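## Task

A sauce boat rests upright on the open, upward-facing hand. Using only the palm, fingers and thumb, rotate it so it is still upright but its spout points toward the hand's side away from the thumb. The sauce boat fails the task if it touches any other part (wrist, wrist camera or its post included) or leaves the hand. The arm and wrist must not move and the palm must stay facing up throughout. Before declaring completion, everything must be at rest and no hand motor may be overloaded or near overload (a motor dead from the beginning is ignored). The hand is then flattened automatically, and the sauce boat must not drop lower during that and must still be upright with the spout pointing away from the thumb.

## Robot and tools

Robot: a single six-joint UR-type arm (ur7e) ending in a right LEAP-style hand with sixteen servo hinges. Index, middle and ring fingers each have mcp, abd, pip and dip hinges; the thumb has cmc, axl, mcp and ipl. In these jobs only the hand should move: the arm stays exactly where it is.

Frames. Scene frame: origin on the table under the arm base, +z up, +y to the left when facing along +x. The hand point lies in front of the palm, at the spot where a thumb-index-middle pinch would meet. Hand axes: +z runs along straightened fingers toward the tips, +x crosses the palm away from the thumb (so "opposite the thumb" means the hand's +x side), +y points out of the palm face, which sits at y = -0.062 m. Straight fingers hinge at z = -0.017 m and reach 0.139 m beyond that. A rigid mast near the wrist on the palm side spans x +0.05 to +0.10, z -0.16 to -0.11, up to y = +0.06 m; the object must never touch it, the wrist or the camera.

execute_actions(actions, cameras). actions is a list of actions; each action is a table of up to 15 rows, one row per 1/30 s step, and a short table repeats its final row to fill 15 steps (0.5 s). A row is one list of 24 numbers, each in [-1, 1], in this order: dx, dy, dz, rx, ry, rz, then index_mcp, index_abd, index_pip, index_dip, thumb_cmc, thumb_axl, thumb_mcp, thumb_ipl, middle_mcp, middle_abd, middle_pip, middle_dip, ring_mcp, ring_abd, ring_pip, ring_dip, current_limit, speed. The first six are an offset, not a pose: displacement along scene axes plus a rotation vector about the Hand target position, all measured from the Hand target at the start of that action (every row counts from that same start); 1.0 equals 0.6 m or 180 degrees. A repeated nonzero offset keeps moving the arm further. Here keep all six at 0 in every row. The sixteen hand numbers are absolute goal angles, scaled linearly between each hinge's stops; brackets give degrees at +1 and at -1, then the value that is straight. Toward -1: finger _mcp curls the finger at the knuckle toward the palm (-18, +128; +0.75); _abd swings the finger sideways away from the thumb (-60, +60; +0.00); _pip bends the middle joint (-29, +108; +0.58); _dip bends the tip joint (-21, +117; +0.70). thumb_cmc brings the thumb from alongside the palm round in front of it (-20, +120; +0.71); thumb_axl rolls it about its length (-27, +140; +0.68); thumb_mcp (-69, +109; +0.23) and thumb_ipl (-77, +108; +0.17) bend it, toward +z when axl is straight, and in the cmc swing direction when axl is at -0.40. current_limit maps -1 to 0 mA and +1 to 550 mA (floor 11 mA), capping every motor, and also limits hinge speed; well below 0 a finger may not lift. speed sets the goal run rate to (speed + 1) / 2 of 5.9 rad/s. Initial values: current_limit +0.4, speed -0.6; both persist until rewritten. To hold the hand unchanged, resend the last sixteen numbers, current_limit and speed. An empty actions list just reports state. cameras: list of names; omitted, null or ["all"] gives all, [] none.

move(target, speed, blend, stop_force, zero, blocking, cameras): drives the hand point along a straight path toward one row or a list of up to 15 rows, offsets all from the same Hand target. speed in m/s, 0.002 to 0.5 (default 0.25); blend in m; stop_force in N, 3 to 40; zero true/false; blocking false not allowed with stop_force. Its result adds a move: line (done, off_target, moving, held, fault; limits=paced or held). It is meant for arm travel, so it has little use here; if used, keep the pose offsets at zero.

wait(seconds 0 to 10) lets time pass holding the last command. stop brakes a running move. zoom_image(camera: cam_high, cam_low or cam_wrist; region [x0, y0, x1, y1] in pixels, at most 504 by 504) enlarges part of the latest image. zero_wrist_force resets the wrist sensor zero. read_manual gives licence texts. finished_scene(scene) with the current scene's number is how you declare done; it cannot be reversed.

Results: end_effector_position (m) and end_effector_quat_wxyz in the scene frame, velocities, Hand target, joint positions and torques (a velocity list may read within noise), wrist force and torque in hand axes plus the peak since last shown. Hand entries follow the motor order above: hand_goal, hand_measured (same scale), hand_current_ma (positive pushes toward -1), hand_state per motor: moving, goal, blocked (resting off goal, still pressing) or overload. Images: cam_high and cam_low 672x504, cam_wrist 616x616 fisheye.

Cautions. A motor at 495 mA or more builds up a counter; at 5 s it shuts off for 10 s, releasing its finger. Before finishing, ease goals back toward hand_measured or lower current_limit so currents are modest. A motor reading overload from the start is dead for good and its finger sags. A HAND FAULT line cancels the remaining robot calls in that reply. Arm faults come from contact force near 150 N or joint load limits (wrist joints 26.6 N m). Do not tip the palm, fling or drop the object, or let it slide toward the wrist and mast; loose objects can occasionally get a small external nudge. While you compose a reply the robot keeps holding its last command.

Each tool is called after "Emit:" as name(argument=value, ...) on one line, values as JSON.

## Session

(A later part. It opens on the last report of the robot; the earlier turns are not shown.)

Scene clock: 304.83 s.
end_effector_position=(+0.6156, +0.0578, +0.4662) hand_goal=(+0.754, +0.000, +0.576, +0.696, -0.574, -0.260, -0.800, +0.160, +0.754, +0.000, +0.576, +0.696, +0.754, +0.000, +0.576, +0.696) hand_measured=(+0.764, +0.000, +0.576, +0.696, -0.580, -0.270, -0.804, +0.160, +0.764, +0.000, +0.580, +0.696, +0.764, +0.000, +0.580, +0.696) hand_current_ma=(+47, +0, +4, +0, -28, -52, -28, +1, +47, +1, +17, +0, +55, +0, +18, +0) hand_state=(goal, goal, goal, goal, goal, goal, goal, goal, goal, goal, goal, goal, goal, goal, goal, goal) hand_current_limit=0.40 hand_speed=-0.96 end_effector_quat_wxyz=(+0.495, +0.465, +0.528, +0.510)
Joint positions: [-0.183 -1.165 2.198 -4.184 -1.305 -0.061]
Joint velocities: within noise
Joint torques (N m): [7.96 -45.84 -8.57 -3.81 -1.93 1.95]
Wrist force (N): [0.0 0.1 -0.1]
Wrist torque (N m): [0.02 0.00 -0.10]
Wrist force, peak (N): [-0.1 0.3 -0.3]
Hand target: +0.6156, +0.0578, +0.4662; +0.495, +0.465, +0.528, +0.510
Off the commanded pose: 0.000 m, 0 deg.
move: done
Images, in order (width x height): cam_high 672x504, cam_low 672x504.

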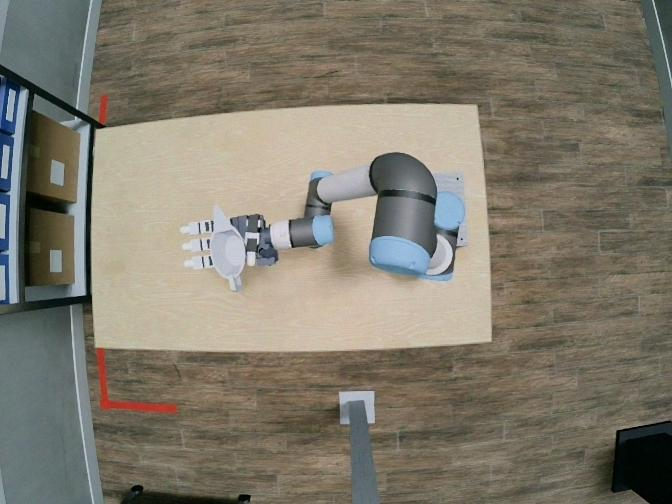

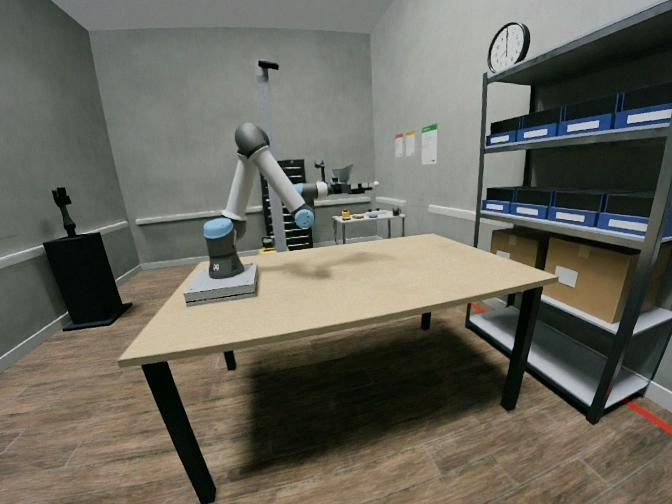

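Emit:
move(target=[0,0,0,0,0,0,0.754,0,0.576,0.696,-0.575,-0.12,-0.8,0.16,0.754,0,0.576,0.696,0.754,0,0.576,0.696,0.4,-0.96], cameras=["cam_high","cam_low"])

Emit:
zoom_image(camera="cam_high", region=[160, 170, 300, 310])

Emit:
zoom_image(camera="cam_low", region=[310, 125, 420, 215])

Scene clock: 310.93 s.
end_effector_position=(+0.6156, +0.0578, +0.4662) hand_goal=(+0.754, +0.000, +0.576, +0.696, -0.574, -0.120, -0.800, +0.160, +0.754, +0.000, +0.576, +0.696, +0.754, +0.000, +0.576, +0.696) hand_measured=(+0.764, +0.000, +0.576, +0.696, -0.582, -0.132, -0.806, +0.160, +0.766, +0.000, +0.580, +0.696, +0.766, +0.000, +0.580, +0.696) hand_current_ma=(+47, +0, +4, +0, -37, -71, -36, -4, +58, +1, +17, +0, +57, +0, +18, +0) hand_state=(goal, goal, goal, goal, goal, goal, goal, goal, goal, goal, goal, goal, goal, goal, goal, goal) hand_current_limit=0.40 hand_speed=-0.96 end_effector_quat_wxyz=(+0.495, +0.465, +0.528, +0.510)
Joint positions: [-0.183 -1.165 2.198 -4.184 -1.305 -0.061]
Joint velocities: within noise
Joint torques (N m): [8.25 -46.03 -9.19 -3.82 -1.82 2.27]
Wrist force (N): [0.0 0.1 -0.2]
Wrist torque (N m): [0.05 0.00 -0.09]
Wrist force, peak (N): [-0.2 -0.1 -0.4]
Hand target: +0.6156, +0.0578, +0.4662; +0.495, +0.465, +0.528, +0.510
Off the commanded pose: 0.000 m, 0 deg.
move: done
Images, in order (width x height): cam_high 672x504, cam_low 672x504.

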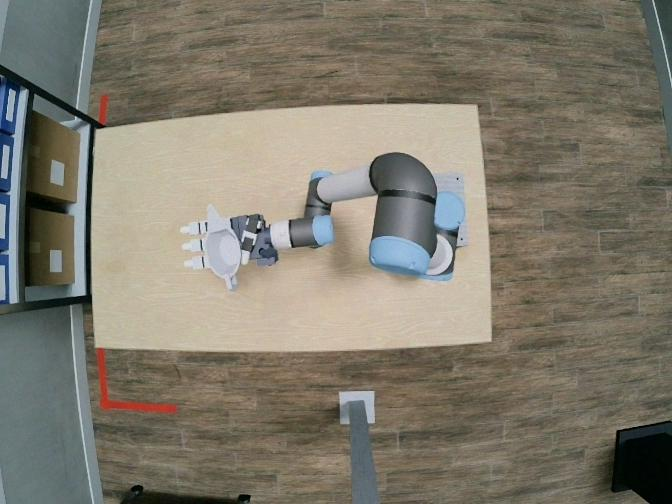

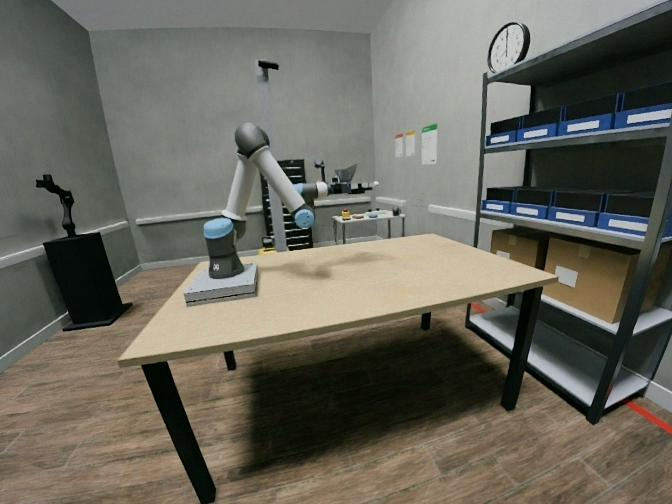

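Scaled by 3.600 from the camera's 672x504 image, which has a finer 960x720 frame.

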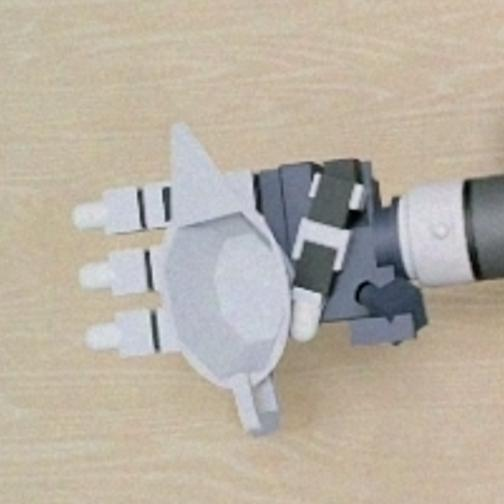

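Scaled by 4.582 from the camera's 672x504 image, which has a finer 960x720 frame.

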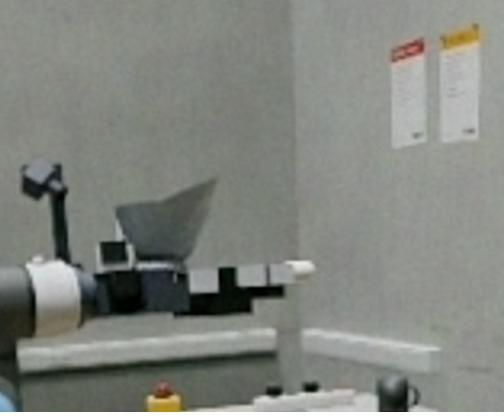

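Emit:
move(target=[0,0,0,0,0,0,0.754,0,0.576,0.696,-0.575,0.02,-0.8,0.16,0.754,0,0.576,0.696,0.754,0,0.576,0.696,0.4,-0.96], cameras=["cam_high","cam_low"])

Emit:
zoom_image(camera="cam_high", region=[160, 170, 300, 310])

Emit:
zoom_image(camera="cam_low", region=[310, 125, 420, 215])

Scene clock: 315.57 s.
end_effector_position=(+0.6156, +0.0578, +0.4662) hand_goal=(+0.754, +0.000, +0.576, +0.696, -0.574, +0.020, -0.800, +0.160, +0.754, +0.000, +0.576, +0.696, +0.754, +0.000, +0.576, +0.696) hand_measured=(+0.764, +0.000, +0.576, +0.696, -0.582, -0.084, -0.806, +0.160, +0.766, +0.000, +0.580, +0.696, +0.766, +0.000, +0.580, +0.696) hand_current_ma=(+48, +0, +4, +0, -39, -169, -40, -6, +62, +1, +17, +0, +63, +0, +18, +0) hand_state=(goal, goal, goal, goal, goal, moving, goal, goal, goal, goal, goal, goal, goal, goal, goal, goal) hand_current_limit=0.40 hand_speed=-0.96 end_effector_quat_wxyz=(+0.495, +0.465, +0.528, +0.510)
Joint positions: [-0.183 -1.165 2.198 -4.184 -1.305 -0.061]
Joint velocities: within noise
Joint torques (N m): [7.58 -45.67 -8.58 -3.78 -1.9 2.06]
Wrist force (N): [-0.1 0.0 0.0]
Wrist torque (N m): [0.04 0.01 -0.10]
Wrist force, peak (N): [-0.2 0.1 -0.3]
Hand target: +0.6156, +0.0578, +0.4662; +0.495, +0.465, +0.528, +0.510
Off the commanded pose: 0.000 m, 0 deg.
move: done
Images, in order (width x height): cam_high 672x504, cam_low 672x504.

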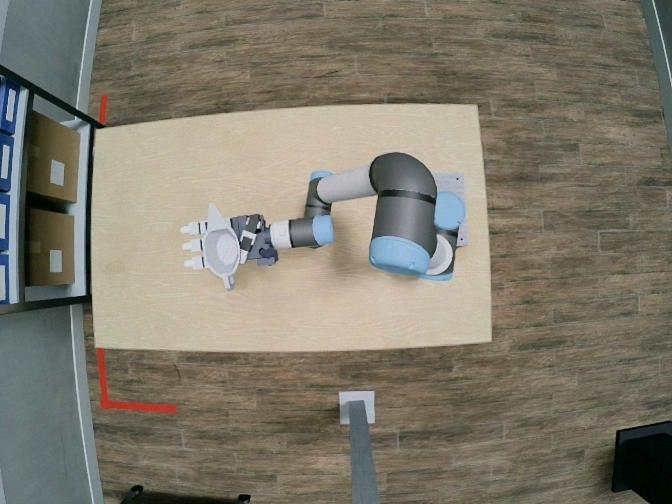

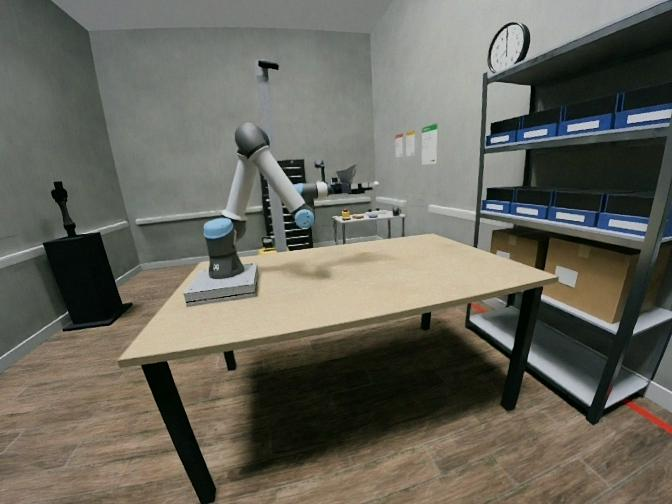

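Scaled by 3.600 from the camera's 672x504 image, which has a finer 960x720 frame.

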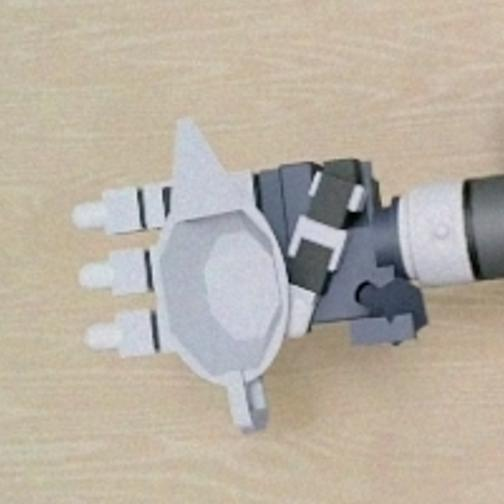

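Scaled by 4.582 from the camera's 672x504 image, which has a finer 960x720 frame.

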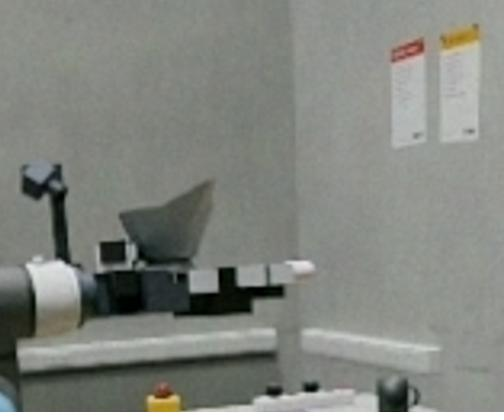

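Emit:
wait(seconds=0.5, cameras=["cam_wrist","cam_high"])

Emit:
zoom_image(camera="cam_wrist", region=[100, 100, 516, 516])

Emit:
zoom_image(camera="cam_high", region=[190, 190, 280, 300])

Scene clock: 326.00 s.
end_effector_position=(+0.6156, +0.0578, +0.4662) hand_goal=(+0.754, +0.000, +0.576, +0.696, -0.574, +0.020, -0.800, +0.160, +0.754, +0.000, +0.576, +0.696, +0.754, +0.000, +0.576, +0.696) hand_measured=(+0.764, +0.000, +0.576, +0.696, -0.582, -0.024, -0.806, +0.160, +0.768, +0.000, +0.580, +0.696, +0.766, +0.000, +0.580, +0.696) hand_current_ma=(+48, +0, +4, +0, -39, -259, -35, -6, +75, +1, +17, +0, +65, +0, +18, +0) hand_state=(goal, goal, goal, goal, goal, blocked, goal, goal, goal, goal, goal, goal, goal, goal, goal, goal) hand_current_limit=0.40 hand_speed=-0.96 end_effector_quat_wxyz=(+0.495, +0.465, +0.528, +0.510)
Joint positions: [-0.183 -1.165 2.198 -4.184 -1.305 -0.061]
Joint velocities: within noise
Joint torques (N m): [7.48 -46.21 -8.15 -3.74 -1.86 2.47]
Wrist force (N): [0.0 0.2 -0.2]
Wrist torque (N m): [0.08 0.00 -0.09]
Wrist force, peak (N): [-0.1 0.2 -0.4]
Hand target: +0.6156, +0.0578, +0.4662; +0.495, +0.465, +0.528, +0.510
Off the commanded pose: 0.000 m, 0 deg.
wait: 0.50 s; at rest from the start
Images, in order (width x height): cam_high 672x504, cam_wrist 616x616.

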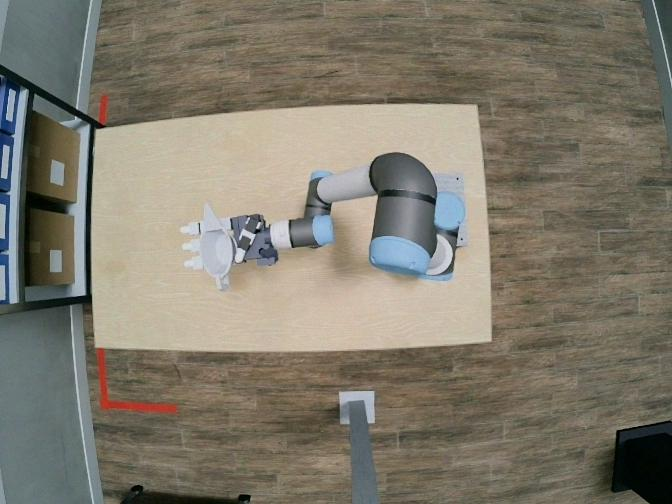

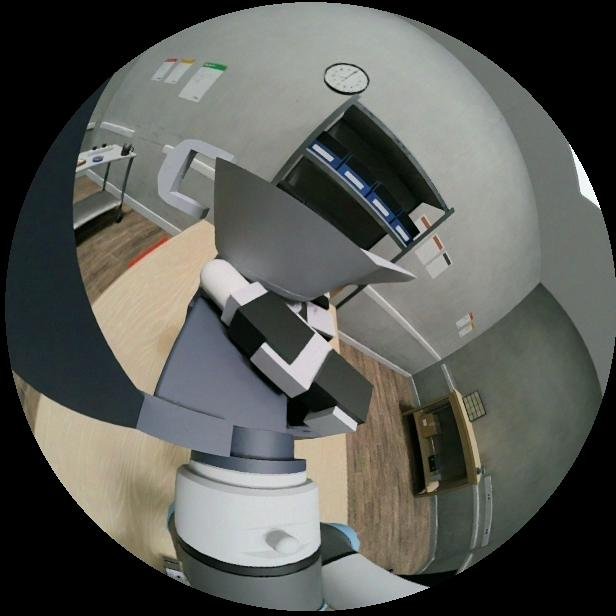

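Scaled by 1.212 from the camera's 616x616 image, which has a finer 880x880 frame.

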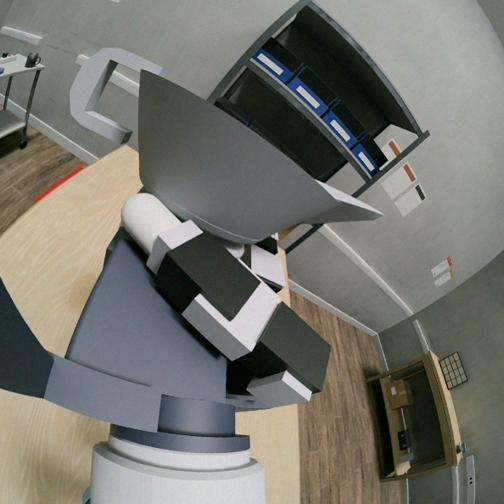

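Scaled by 4.582 from the camera's 672x504 image, which has a finer 960x720 frame.

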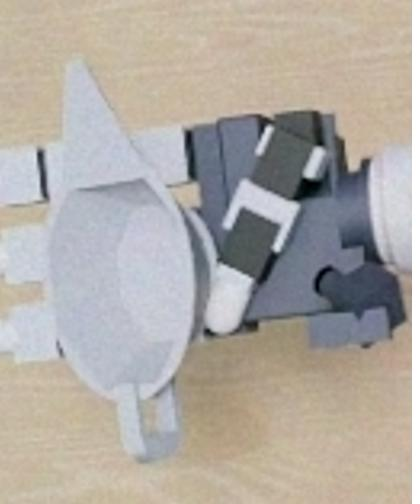

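Emit:
move(target=[0,0,0,0,0,0,0.754,0,0.576,0.696,-0.575,0.06,-0.8,0.16,0.754,0,0.576,0.696,0.754,0,0.576,0.696,0.4,-0.96], cameras=["cam_high","cam_low"])

Emit:
zoom_image(camera="cam_high", region=[160, 170, 300, 310])

Emit:
zoom_image(camera="cam_low", region=[310, 125, 420, 215])

Scene clock: 333.13 s.
end_effector_position=(+0.6156, +0.0578, +0.4662) hand_goal=(+0.754, +0.000, +0.576, +0.696, -0.574, +0.060, -0.800, +0.160, +0.754, +0.000, +0.576, +0.696, +0.754, +0.000, +0.576, +0.696) hand_measured=(+0.764, +0.000, +0.576, +0.696, -0.582, -0.022, -0.806, +0.160, +0.770, +0.000, +0.580, +0.696, +0.766, +0.000, +0.580, +0.696) hand_current_ma=(+48, +0, +4, +0, -39, -385, -35, -6, +79, +1, +17, +0, +65, +0, +18, +0) hand_state=(goal, goal, goal, goal, goal, blocked, goal, goal, goal, goal, goal, goal, goal, goal, goal, goal) hand_current_limit=0.40 hand_speed=-0.96 end_effector_quat_wxyz=(+0.495, +0.465, +0.528, +0.510)
Joint positions: [-0.183 -1.165 2.198 -4.184 -1.305 -0.061]
Joint velocities: within noise
Joint torques (N m): [8.47 -46.5 -10.43 -3.75 -2.02 2.19]
Wrist force (N): [-0.2 0.0 -0.1]
Wrist torque (N m): [0.06 0.02 -0.10]
Wrist force, peak (N): [-0.2 0.2 -0.4]
Hand target: +0.6156, +0.0578, +0.4662; +0.495, +0.465, +0.528, +0.510
Off the commanded pose: 0.000 m, 0 deg.
move: done
Images, in order (width x height): cam_high 672x504, cam_low 672x504.

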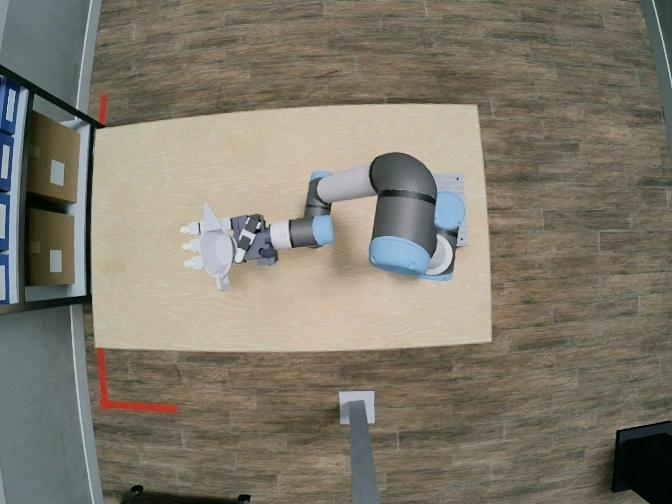

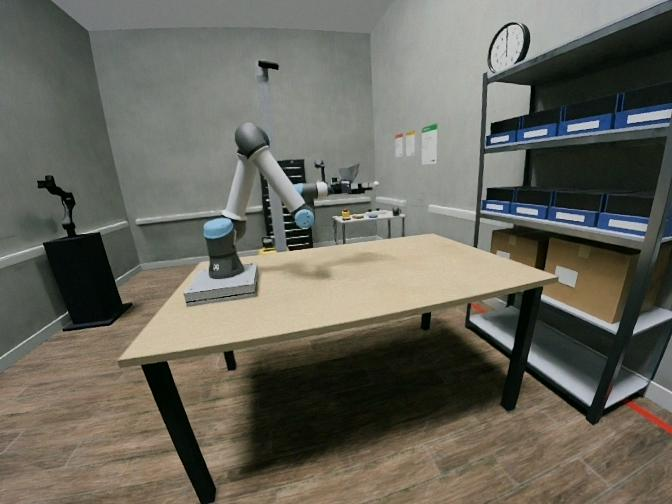

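Scaled by 3.600 from the camera's 672x504 image, which has a finer 960x720 frame.

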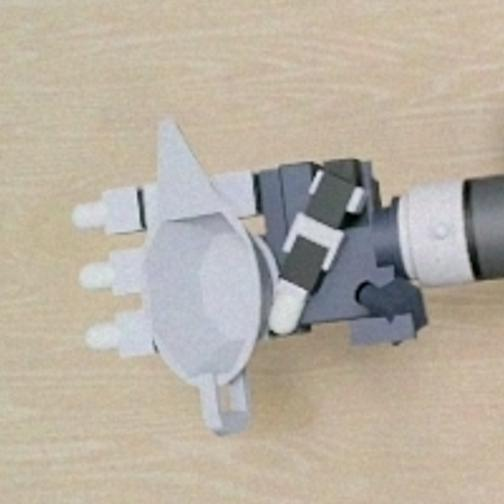

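Scaled by 4.582 from the camera's 672x504 image, which has a finer 960x720 frame.

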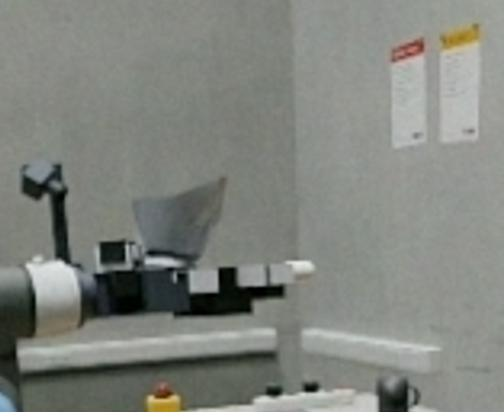

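Emit:
wait(seconds=0.2, cameras=["cam_wrist","cam_high","cam_low"])

Emit:
zoom_image(camera="cam_wrist", region=[160, 140, 420, 400])

Emit:
zoom_image(camera="cam_low", region=[328, 155, 378, 195])

Scene clock: 340.03 s.
end_effector_position=(+0.6156, +0.0578, +0.4662) hand_goal=(+0.754, +0.000, +0.576, +0.696, -0.574, +0.060, -0.800, +0.160, +0.754, +0.000, +0.576, +0.696, +0.754, +0.000, +0.576, +0.696) hand_measured=(+0.764, +0.000, +0.576, +0.696, -0.582, -0.022, -0.806, +0.160, +0.770, +0.000, +0.580, +0.696, +0.766, +0.000, +0.580, +0.696) hand_current_ma=(+48, +0, +4, +0, -39, -385, -35, -6, +80, +1, +17, +0, +65, +0, +18, +0) hand_state=(goal, goal, goal, goal, goal, blocked, goal, goal, goal, goal, goal, goal, goal, goal, goal, goal) hand_current_limit=0.40 hand_speed=-0.96 end_effector_quat_wxyz=(+0.495, +0.465, +0.528, +0.510)
Joint positions: [-0.183 -1.165 2.198 -4.184 -1.305 -0.061]
Joint velocities: within noise
Joint torques (N m): [8.32 -46.74 -9.97 -3.58 -1.81 2.25]
Wrist force (N): [0.0 0.1 -0.2]
Wrist torque (N m): [0.07 0.00 -0.09]
Wrist force, peak (N): [-0.2 0.1 -0.4]
Hand target: +0.6156, +0.0578, +0.4662; +0.495, +0.465, +0.528, +0.510
Off the commanded pose: 0.000 m, 0 deg.
wait: 0.20 s; at rest from the start

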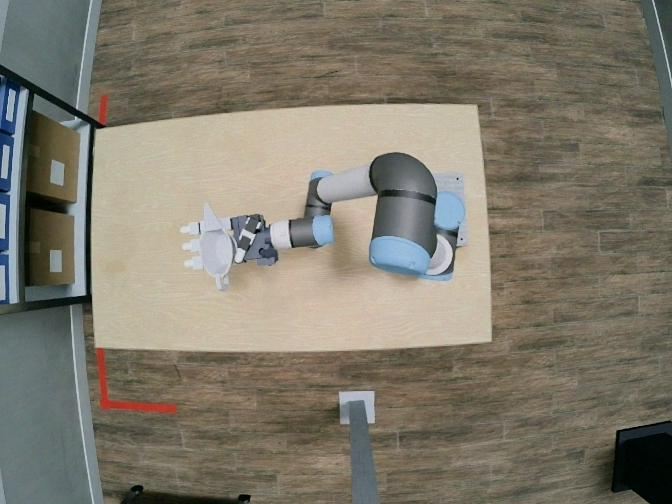

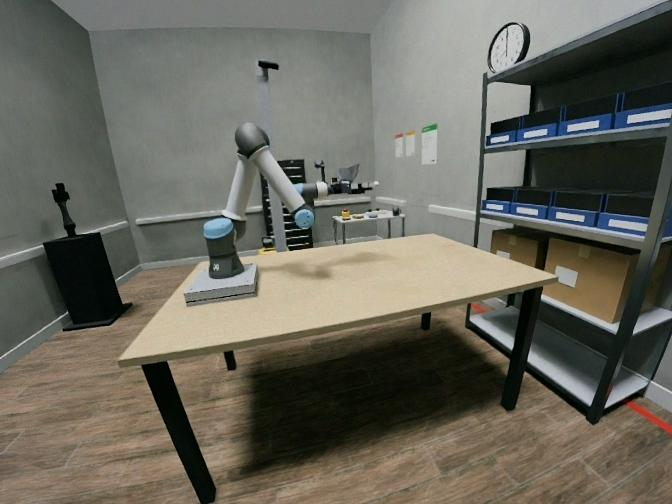

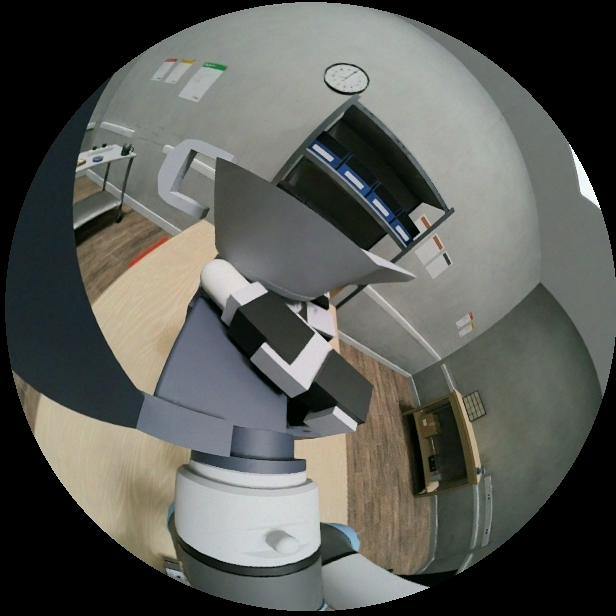

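Scaled by 1.938 from the camera's 616x616 image, which has a finer 880x880 frame.

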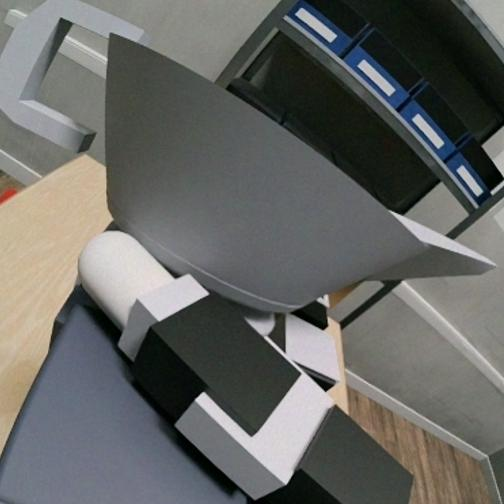

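Scaled by 10.080 from the camera's 672x504 image, which has a finer 960x720 frame.

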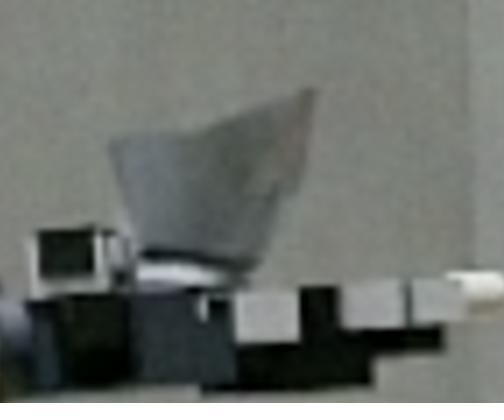

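Emit:
move(target=[0,0,0,0,0,0,0.754,0,0.576,0.696,-0.575,-0.04,-0.8,0.16,0.754,0,0.576,0.696,0.754,0,0.576,0.696,0.4,-0.96], cameras=[])

Emit:
move(target=[0,0,0,0,0,0,0.68,0,0.576,0.696,-0.575,-0.04,-0.78,0.16,0.68,0,0.576,0.696,0.68,0,0.576,0.696,0.4,-0.96], cameras=[])

Emit:
move(target=[0,0,0,0,0,0,0.68,0,0.576,0.696,-0.575,0.06,-0.78,0.16,0.68,0,0.576,0.696,0.68,0,0.576,0.696,0.4,-0.96], cameras=["cam_high","cam_low"])

Emit:
zoom_image(camera="cam_high", region=[160, 170, 300, 310])

Emit:
zoom_image(camera="cam_low", region=[310, 125, 420, 215])

Scene clock: 363.93 s.
end_effector_position=(+0.6156, +0.0578, +0.4662) hand_goal=(+0.754, +0.000, +0.576, +0.696, -0.574, -0.040, -0.800, +0.160, +0.754, +0.000, +0.576, +0.696, +0.754, +0.000, +0.576, +0.696) hand_measured=(+0.764, +0.000, +0.576, +0.696, -0.582, -0.022, -0.806, +0.160, +0.770, +0.000, +0.580, +0.696, +0.766, +0.000, +0.580, +0.696) hand_current_ma=(+48, +0, +4, +0, -39, -156, -35, -6, +80, +1, +17, +0, +65, +0, +18, +0) hand_state=(goal, goal, goal, goal, goal, moving, goal, goal, goal, goal, goal, goal, goal, goal, goal, goal) hand_current_limit=0.40 hand_speed=-0.96 end_effector_quat_wxyz=(+0.495, +0.465, +0.528, +0.510)
Joint positions: [-0.183 -1.165 2.198 -4.184 -1.305 -0.061]
Joint velocities: within noise
Joint torques (N m): [6.49 -45.55 -7.79 -3.66 -1.86 2.42]
Wrist force (N): [0.0 0.2 -0.1]
Wrist torque (N m): [0.07 0.00 -0.09]
Wrist force, peak (N): [-0.1 0.2 -0.4]
Hand target: +0.6156, +0.0578, +0.4662; +0.495, +0.465, +0.528, +0.510
Off the commanded pose: 0.000 m, 0 deg.
move: done
No camera images: "cameras" was empty.

Scene clock: 364.93 s.
end_effector_position=(+0.6156, +0.0578, +0.4662) hand_goal=(+0.680, +0.000, +0.576, +0.696, -0.574, -0.040, -0.780, +0.160, +0.680, +0.000, +0.576, +0.696, +0.680, +0.000, +0.576, +0.696) hand_measured=(+0.706, +0.000, +0.576, +0.696, -0.582, -0.044, -0.800, +0.158, +0.712, +0.000, +0.580, +0.696, +0.712, +0.000, +0.580, +0.696) hand_current_ma=(+137, +0, +4, +0, -41, -28, -129, -10, +165, +1, +17, +0, +166, +0, +18, +0) hand_state=(blocked, goal, goal, goal, goal, goal, blocked, goal, blocked, goal, goal, goal, blocked, goal, goal, goal) hand_current_limit=0.40 hand_speed=-0.96 end_effector_quat_wxyz=(+0.495, +0.465, +0.528, +0.510)
Joint positions: [-0.183 -1.165 2.198 -4.184 -1.305 -0.061]
Joint velocities: within noise
Joint torques (N m): [6.21 -47.46 -9.94 -3.54 -1.83 2.21]
Wrist force (N): [0.1 0.1 -0.2]
Wrist torque (N m): [0.07 -0.01 -0.08]
Wrist force, peak (N): [0.1 0.2 -0.4]
Hand target: +0.6156, +0.0578, +0.4662; +0.495, +0.465, +0.528, +0.510
Off the commanded pose: 0.000 m, 0 deg.
move: done
No camera images: "cameras" was empty.

Scene clock: 365.63 s.
end_effector_position=(+0.6156, +0.0578, +0.4662) hand_goal=(+0.680, +0.000, +0.576, +0.696, -0.574, +0.060, -0.780, +0.160, +0.680, +0.000, +0.576, +0.696, +0.680, +0.000, +0.576, +0.696) hand_measured=(+0.706, +0.000, +0.576, +0.696, -0.582, -0.028, -0.796, +0.158, +0.712, +0.000, +0.580, +0.696, +0.712, +0.000, +0.580, +0.696) hand_current_ma=(+137, +0, +4, +0, -41, -255, -95, -10, +165, +1, +17, +0, +163, +0, +18, +0) hand_state=(blocked, goal, goal, goal, goal, moving, goal, goal, blocked, goal, goal, goal, blocked, goal, goal, goal) hand_current_limit=0.40 hand_speed=-0.96 end_effector_quat_wxyz=(+0.495, +0.465, +0.528, +0.510)
Joint positions: [-0.183 -1.165 2.198 -4.184 -1.305 -0.061]
Joint velocities: within noise
Joint torques (N m): [7.46 -47.02 -9.77 -3.53 -1.77 2.24]
Wrist force (N): [0.1 0.2 -0.2]
Wrist torque (N m): [0.08 -0.01 -0.08]
Wrist force, peak (N): [-0.2 0.1 -0.3]
Hand target: +0.6156, +0.0578, +0.4662; +0.495, +0.465, +0.528, +0.510
Off the commanded pose: 0.000 m, 0 deg.
move: done
Images, in order (width x height): cam_high 672x504, cam_low 672x504.

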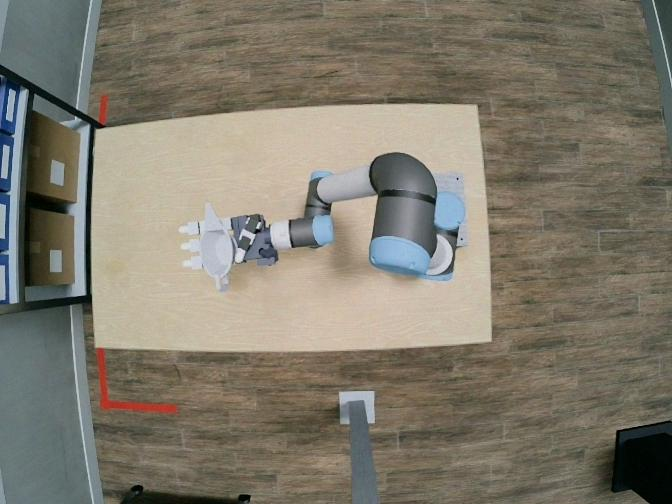

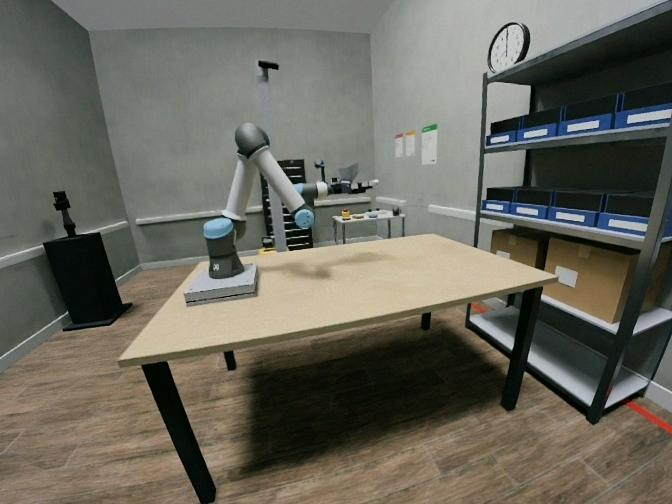

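Scaled by 3.600 from the camera's 672x504 image, which has a finer 960x720 frame.

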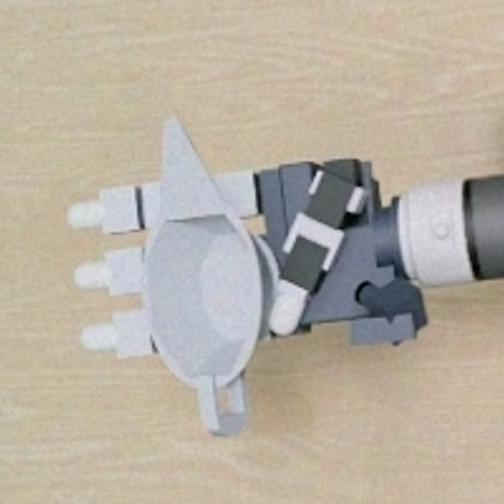

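Scaled by 4.582 from the camera's 672x504 image, which has a finer 960x720 frame.

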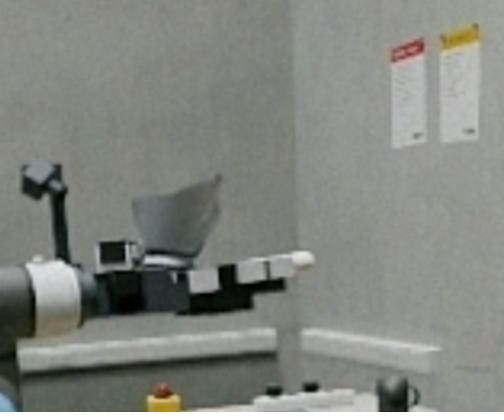

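Emit:
move(target=[0,0,0,0,0,0,0.68,0,0.576,0.696,-0.575,0.1,-0.8,0.16,0.68,0,0.576,0.696,0.68,0,0.576,0.696,0.6,-0.94], cameras=[])

Emit:
wait(seconds=1.5, cameras=["cam_high","cam_low","cam_wrist"])

Emit:
zoom_image(camera="cam_high", region=[160, 170, 300, 310])

Emit:
zoom_image(camera="cam_wrist", region=[160, 140, 420, 400])

Emit:
zoom_image(camera="cam_low", region=[310, 125, 420, 215])

Scene clock: 374.00 s.
end_effector_position=(+0.6156, +0.0578, +0.4662) hand_goal=(+0.680, +0.000, +0.576, +0.696, -0.574, +0.100, -0.800, +0.160, +0.680, +0.000, +0.576, +0.696, +0.680, +0.000, +0.576, +0.696) hand_measured=(+0.706, +0.000, +0.576, +0.696, -0.582, -0.024, -0.796, +0.160, +0.712, +0.000, +0.580, +0.696, +0.712, +0.000, +0.580, +0.696) hand_current_ma=(+137, +0, +4, +0, -41, -440, +24, -1, +165, +1, +17, +0, +163, +0, +18, +0) hand_state=(blocked, goal, goal, goal, goal, blocked, goal, goal, blocked, goal, goal, goal, blocked, goal, goal, goal) hand_current_limit=0.60 hand_speed=-0.94 end_effector_quat_wxyz=(+0.495, +0.465, +0.528, +0.510)
Joint positions: [-0.183 -1.165 2.198 -4.184 -1.305 -0.061]
Joint velocities: within noise
Joint torques (N m): [7.48 -46.76 -9.45 -3.44 -1.73 2.33]
Wrist force (N): [0.1 0.1 -0.1]
Wrist torque (N m): [0.07 -0.02 -0.08]
Wrist force, peak (N): [-0.2 0.3 -0.4]
Hand target: +0.6156, +0.0578, +0.4662; +0.495, +0.465, +0.528, +0.510
Off the commanded pose: 0.000 m, 0 deg.
move: done
No camera images: "cameras" was empty.

Scene clock: 375.50 s.
end_effector_position=(+0.6156, +0.0578, +0.4662) hand_goal=(+0.680, +0.000, +0.576, +0.696, -0.574, +0.100, -0.800, +0.160, +0.680, +0.000, +0.576, +0.696, +0.680, +0.000, +0.576, +0.696) hand_measured=(+0.706, +0.000, +0.576, +0.696, -0.582, -0.024, -0.796, +0.160, +0.712, +0.000, +0.580, +0.696, +0.712, +0.000, +0.580, +0.696) hand_current_ma=(+137, +0, +4, +0, -41, -440, +24, -1, +165, +1, +17, +0, +163, +0, +18, +0) hand_state=(blocked, goal, goal, goal, goal, blocked, goal, goal, blocked, goal, goal, goal, blocked, goal, goal, goal) hand_current_limit=0.60 hand_speed=-0.94 end_effector_quat_wxyz=(+0.495, +0.465, +0.528, +0.510)
Joint positions: [-0.183 -1.165 2.198 -4.184 -1.305 -0.061]
Joint velocities: within noise
Joint torques (N m): [6.07 -45.61 -9.12 -3.29 -2.07 2.32]
Wrist force (N): [0.2 0.0 -0.2]
Wrist torque (N m): [0.06 -0.03 -0.07]
Wrist force, peak (N): [0.1 0.0 -0.4]
Hand target: +0.6156, +0.0578, +0.4662; +0.495, +0.465, +0.528, +0.510
Off the commanded pose: 0.000 m, 0 deg.
wait: 1.50 s; at rest by 0.17 s

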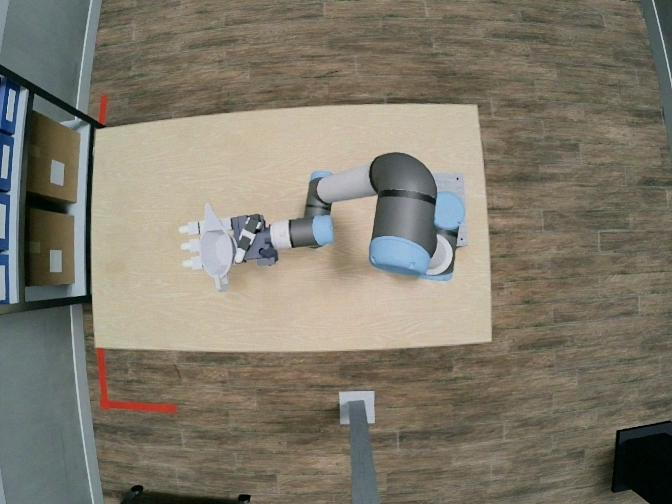

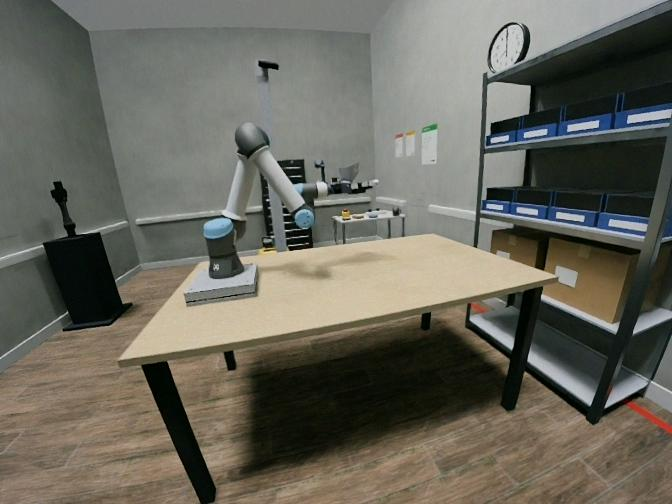

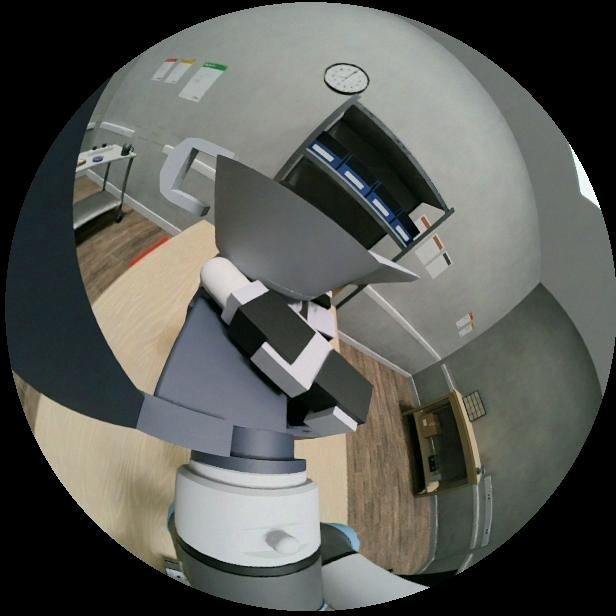

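Scaled by 3.600 from the camera's 672x504 image, which has a finer 960x720 frame.

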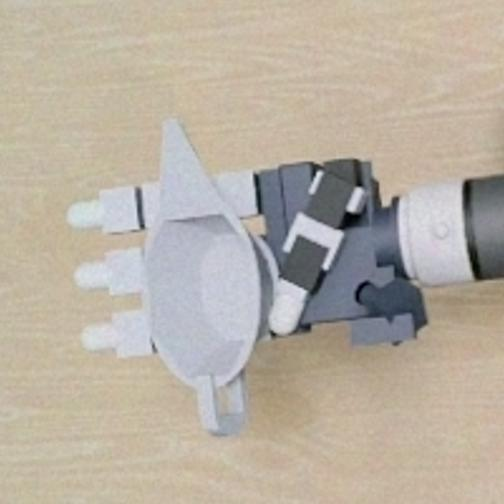

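Scaled by 1.938 from the camera's 616x616 image, which has a finer 880x880 frame.

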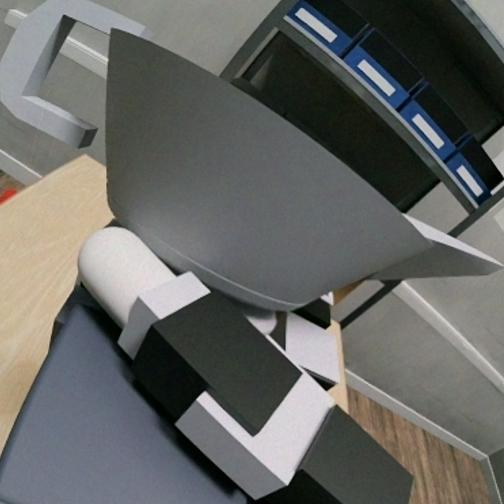

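Scaled by 4.582 from the camera's 672x504 image, which has a finer 960x720 frame.

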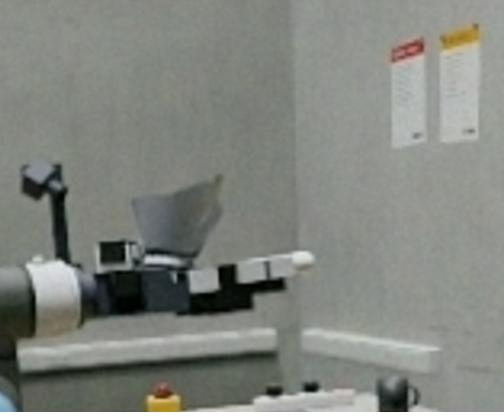

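Emit:
move(target=[0,0,0,0,0,0,0.754,0,0.576,0.696,-0.575,-0.045,-0.8,0.16,0.754,0,0.576,0.696,0.754,-0.8,0.576,0.696,0.5,-0.93], cameras=[])

Emit:
move(target=[0,0,0,0,0,0,0.754,0,0.576,0.696,-0.575,-0.045,-0.8,0.16,0.754,0,0.576,0.696,0.754,-0.8,-0.52,0.55,0.5,-0.88], cameras=["cam_high","cam_low","cam_wrist"])

Emit:
zoom_image(camera="cam_high", region=[160, 170, 300, 310])

Emit:
zoom_image(camera="cam_low", region=[310, 125, 420, 215])

Emit:
zoom_image(camera="cam_wrist", region=[130, 100, 430, 400])

Scene clock: 422.77 s.
end_effector_position=(+0.6156, +0.0578, +0.4662) hand_goal=(+0.754, +0.000, +0.576, +0.696, -0.574, -0.044, -0.800, +0.160, +0.754, +0.000, +0.576, +0.696, +0.754, -0.800, +0.576, +0.696) hand_measured=(+0.764, +0.000, +0.576, +0.696, -0.582, -0.048, -0.808, +0.158, +0.766, +0.000, +0.580, +0.696, +0.766, -0.794, +0.580, +0.696) hand_current_ma=(+47, +0, +4, +0, -43, -26, -47, -10, +60, +1, +17, +0, +60, +25, +18, +0) hand_state=(goal, goal, goal, goal, goal, goal, goal, goal, goal, goal, goal, goal, goal, goal, goal, goal) hand_current_limit=0.50 hand_speed=-0.93 end_effector_quat_wxyz=(+0.495, +0.465, +0.528, +0.510)
Joint positions: [-0.183 -1.165 2.198 -4.184 -1.305 -0.061]
Joint velocities: within noise
Joint torques (N m): [4.09 -46.37 -9.04 -3.17 -2.14 2.13]
Wrist force (N): [-0.1 0.0 -0.1]
Wrist torque (N m): [0.03 0.00 -0.12]
Wrist force, peak (N): [0.1 0.3 -0.4]
Hand target: +0.6156, +0.0578, +0.4662; +0.495, +0.465, +0.528, +0.510
Off the commanded pose: 0.000 m, 0 deg.
move: done
No camera images: "cameras" was empty.

Scene clock: 426.73 s.
end_effector_position=(+0.6156, +0.0578, +0.4662) hand_goal=(+0.754, +0.000, +0.576, +0.696, -0.574, -0.044, -0.800, +0.160, +0.754, +0.000, +0.576, +0.696, +0.754, -0.800, -0.520, +0.550) hand_measured=(+0.764, +0.000, +0.576, +0.696, -0.582, -0.048, -0.808, +0.158, +0.766, +0.000, +0.580, +0.696, +0.766, -0.794, -0.516, +0.552) hand_current_ma=(+47, +0, +4, +0, -43, -26, -47, -10, +60, +1, +17, +0, +60, +25, +23, +13) hand_state=(goal, goal, goal, goal, goal, goal, goal, goal, goal, goal, goal, goal, goal, goal, goal, goal) hand_current_limit=0.50 hand_speed=-0.88 end_effector_quat_wxyz=(+0.495, +0.465, +0.528, +0.510)
Joint positions: [-0.183 -1.165 2.198 -4.184 -1.305 -0.061]
Joint velocities: within noise
Joint torques (N m): [5.44 -47.15 -10.55 -3.22 -1.86 2.23]
Wrist force (N): [0.0 0.1 -0.3]
Wrist torque (N m): [0.05 -0.01 -0.09]
Wrist force, peak (N): [0.0 0.0 -0.5]
Hand target: +0.6156, +0.0578, +0.4662; +0.495, +0.465, +0.528, +0.510
Off the commanded pose: 0.000 m, 0 deg.
move: done

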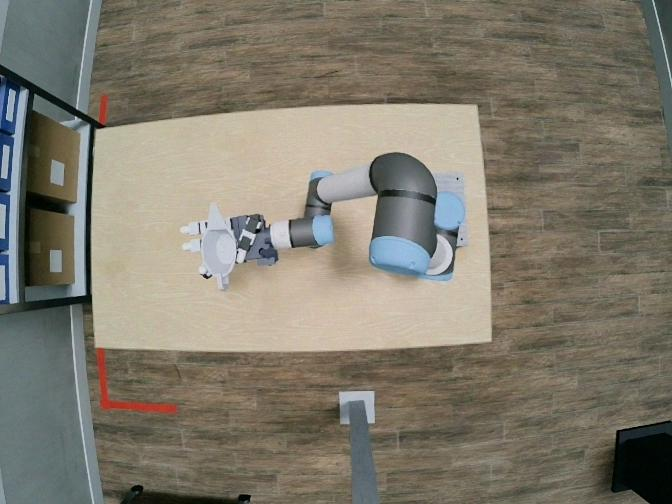

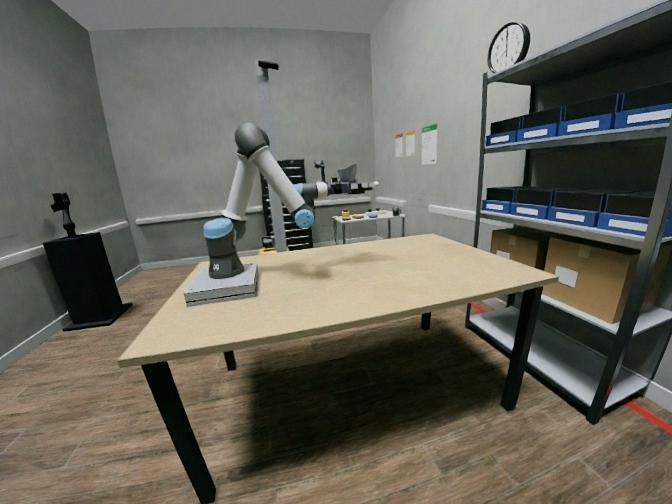

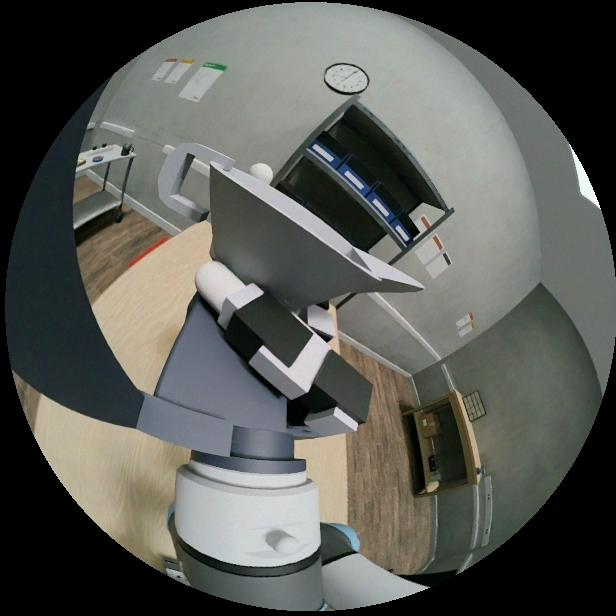

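Scaled by 3.600 from the camera's 672x504 image, which has a finer 960x720 frame.

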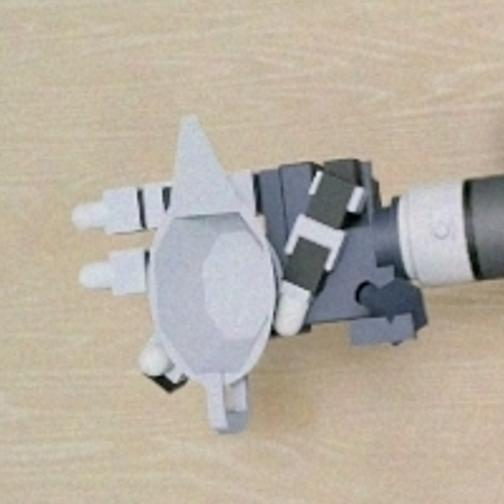

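Scaled by 4.582 from the camera's 672x504 image, which has a finer 960x720 frame.

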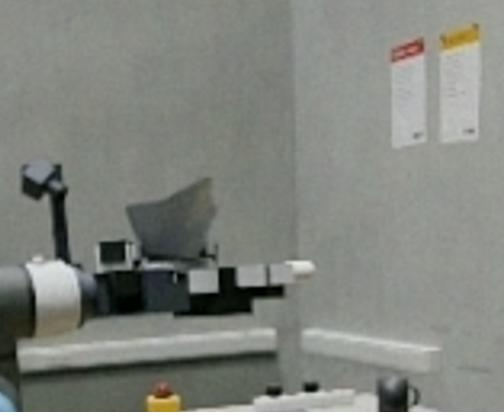

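Scaled by 1.680 from the camera's 616x616 image, which has a finer 880x880 frame.

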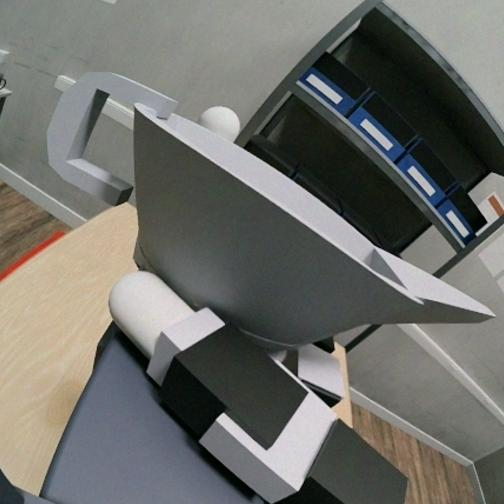

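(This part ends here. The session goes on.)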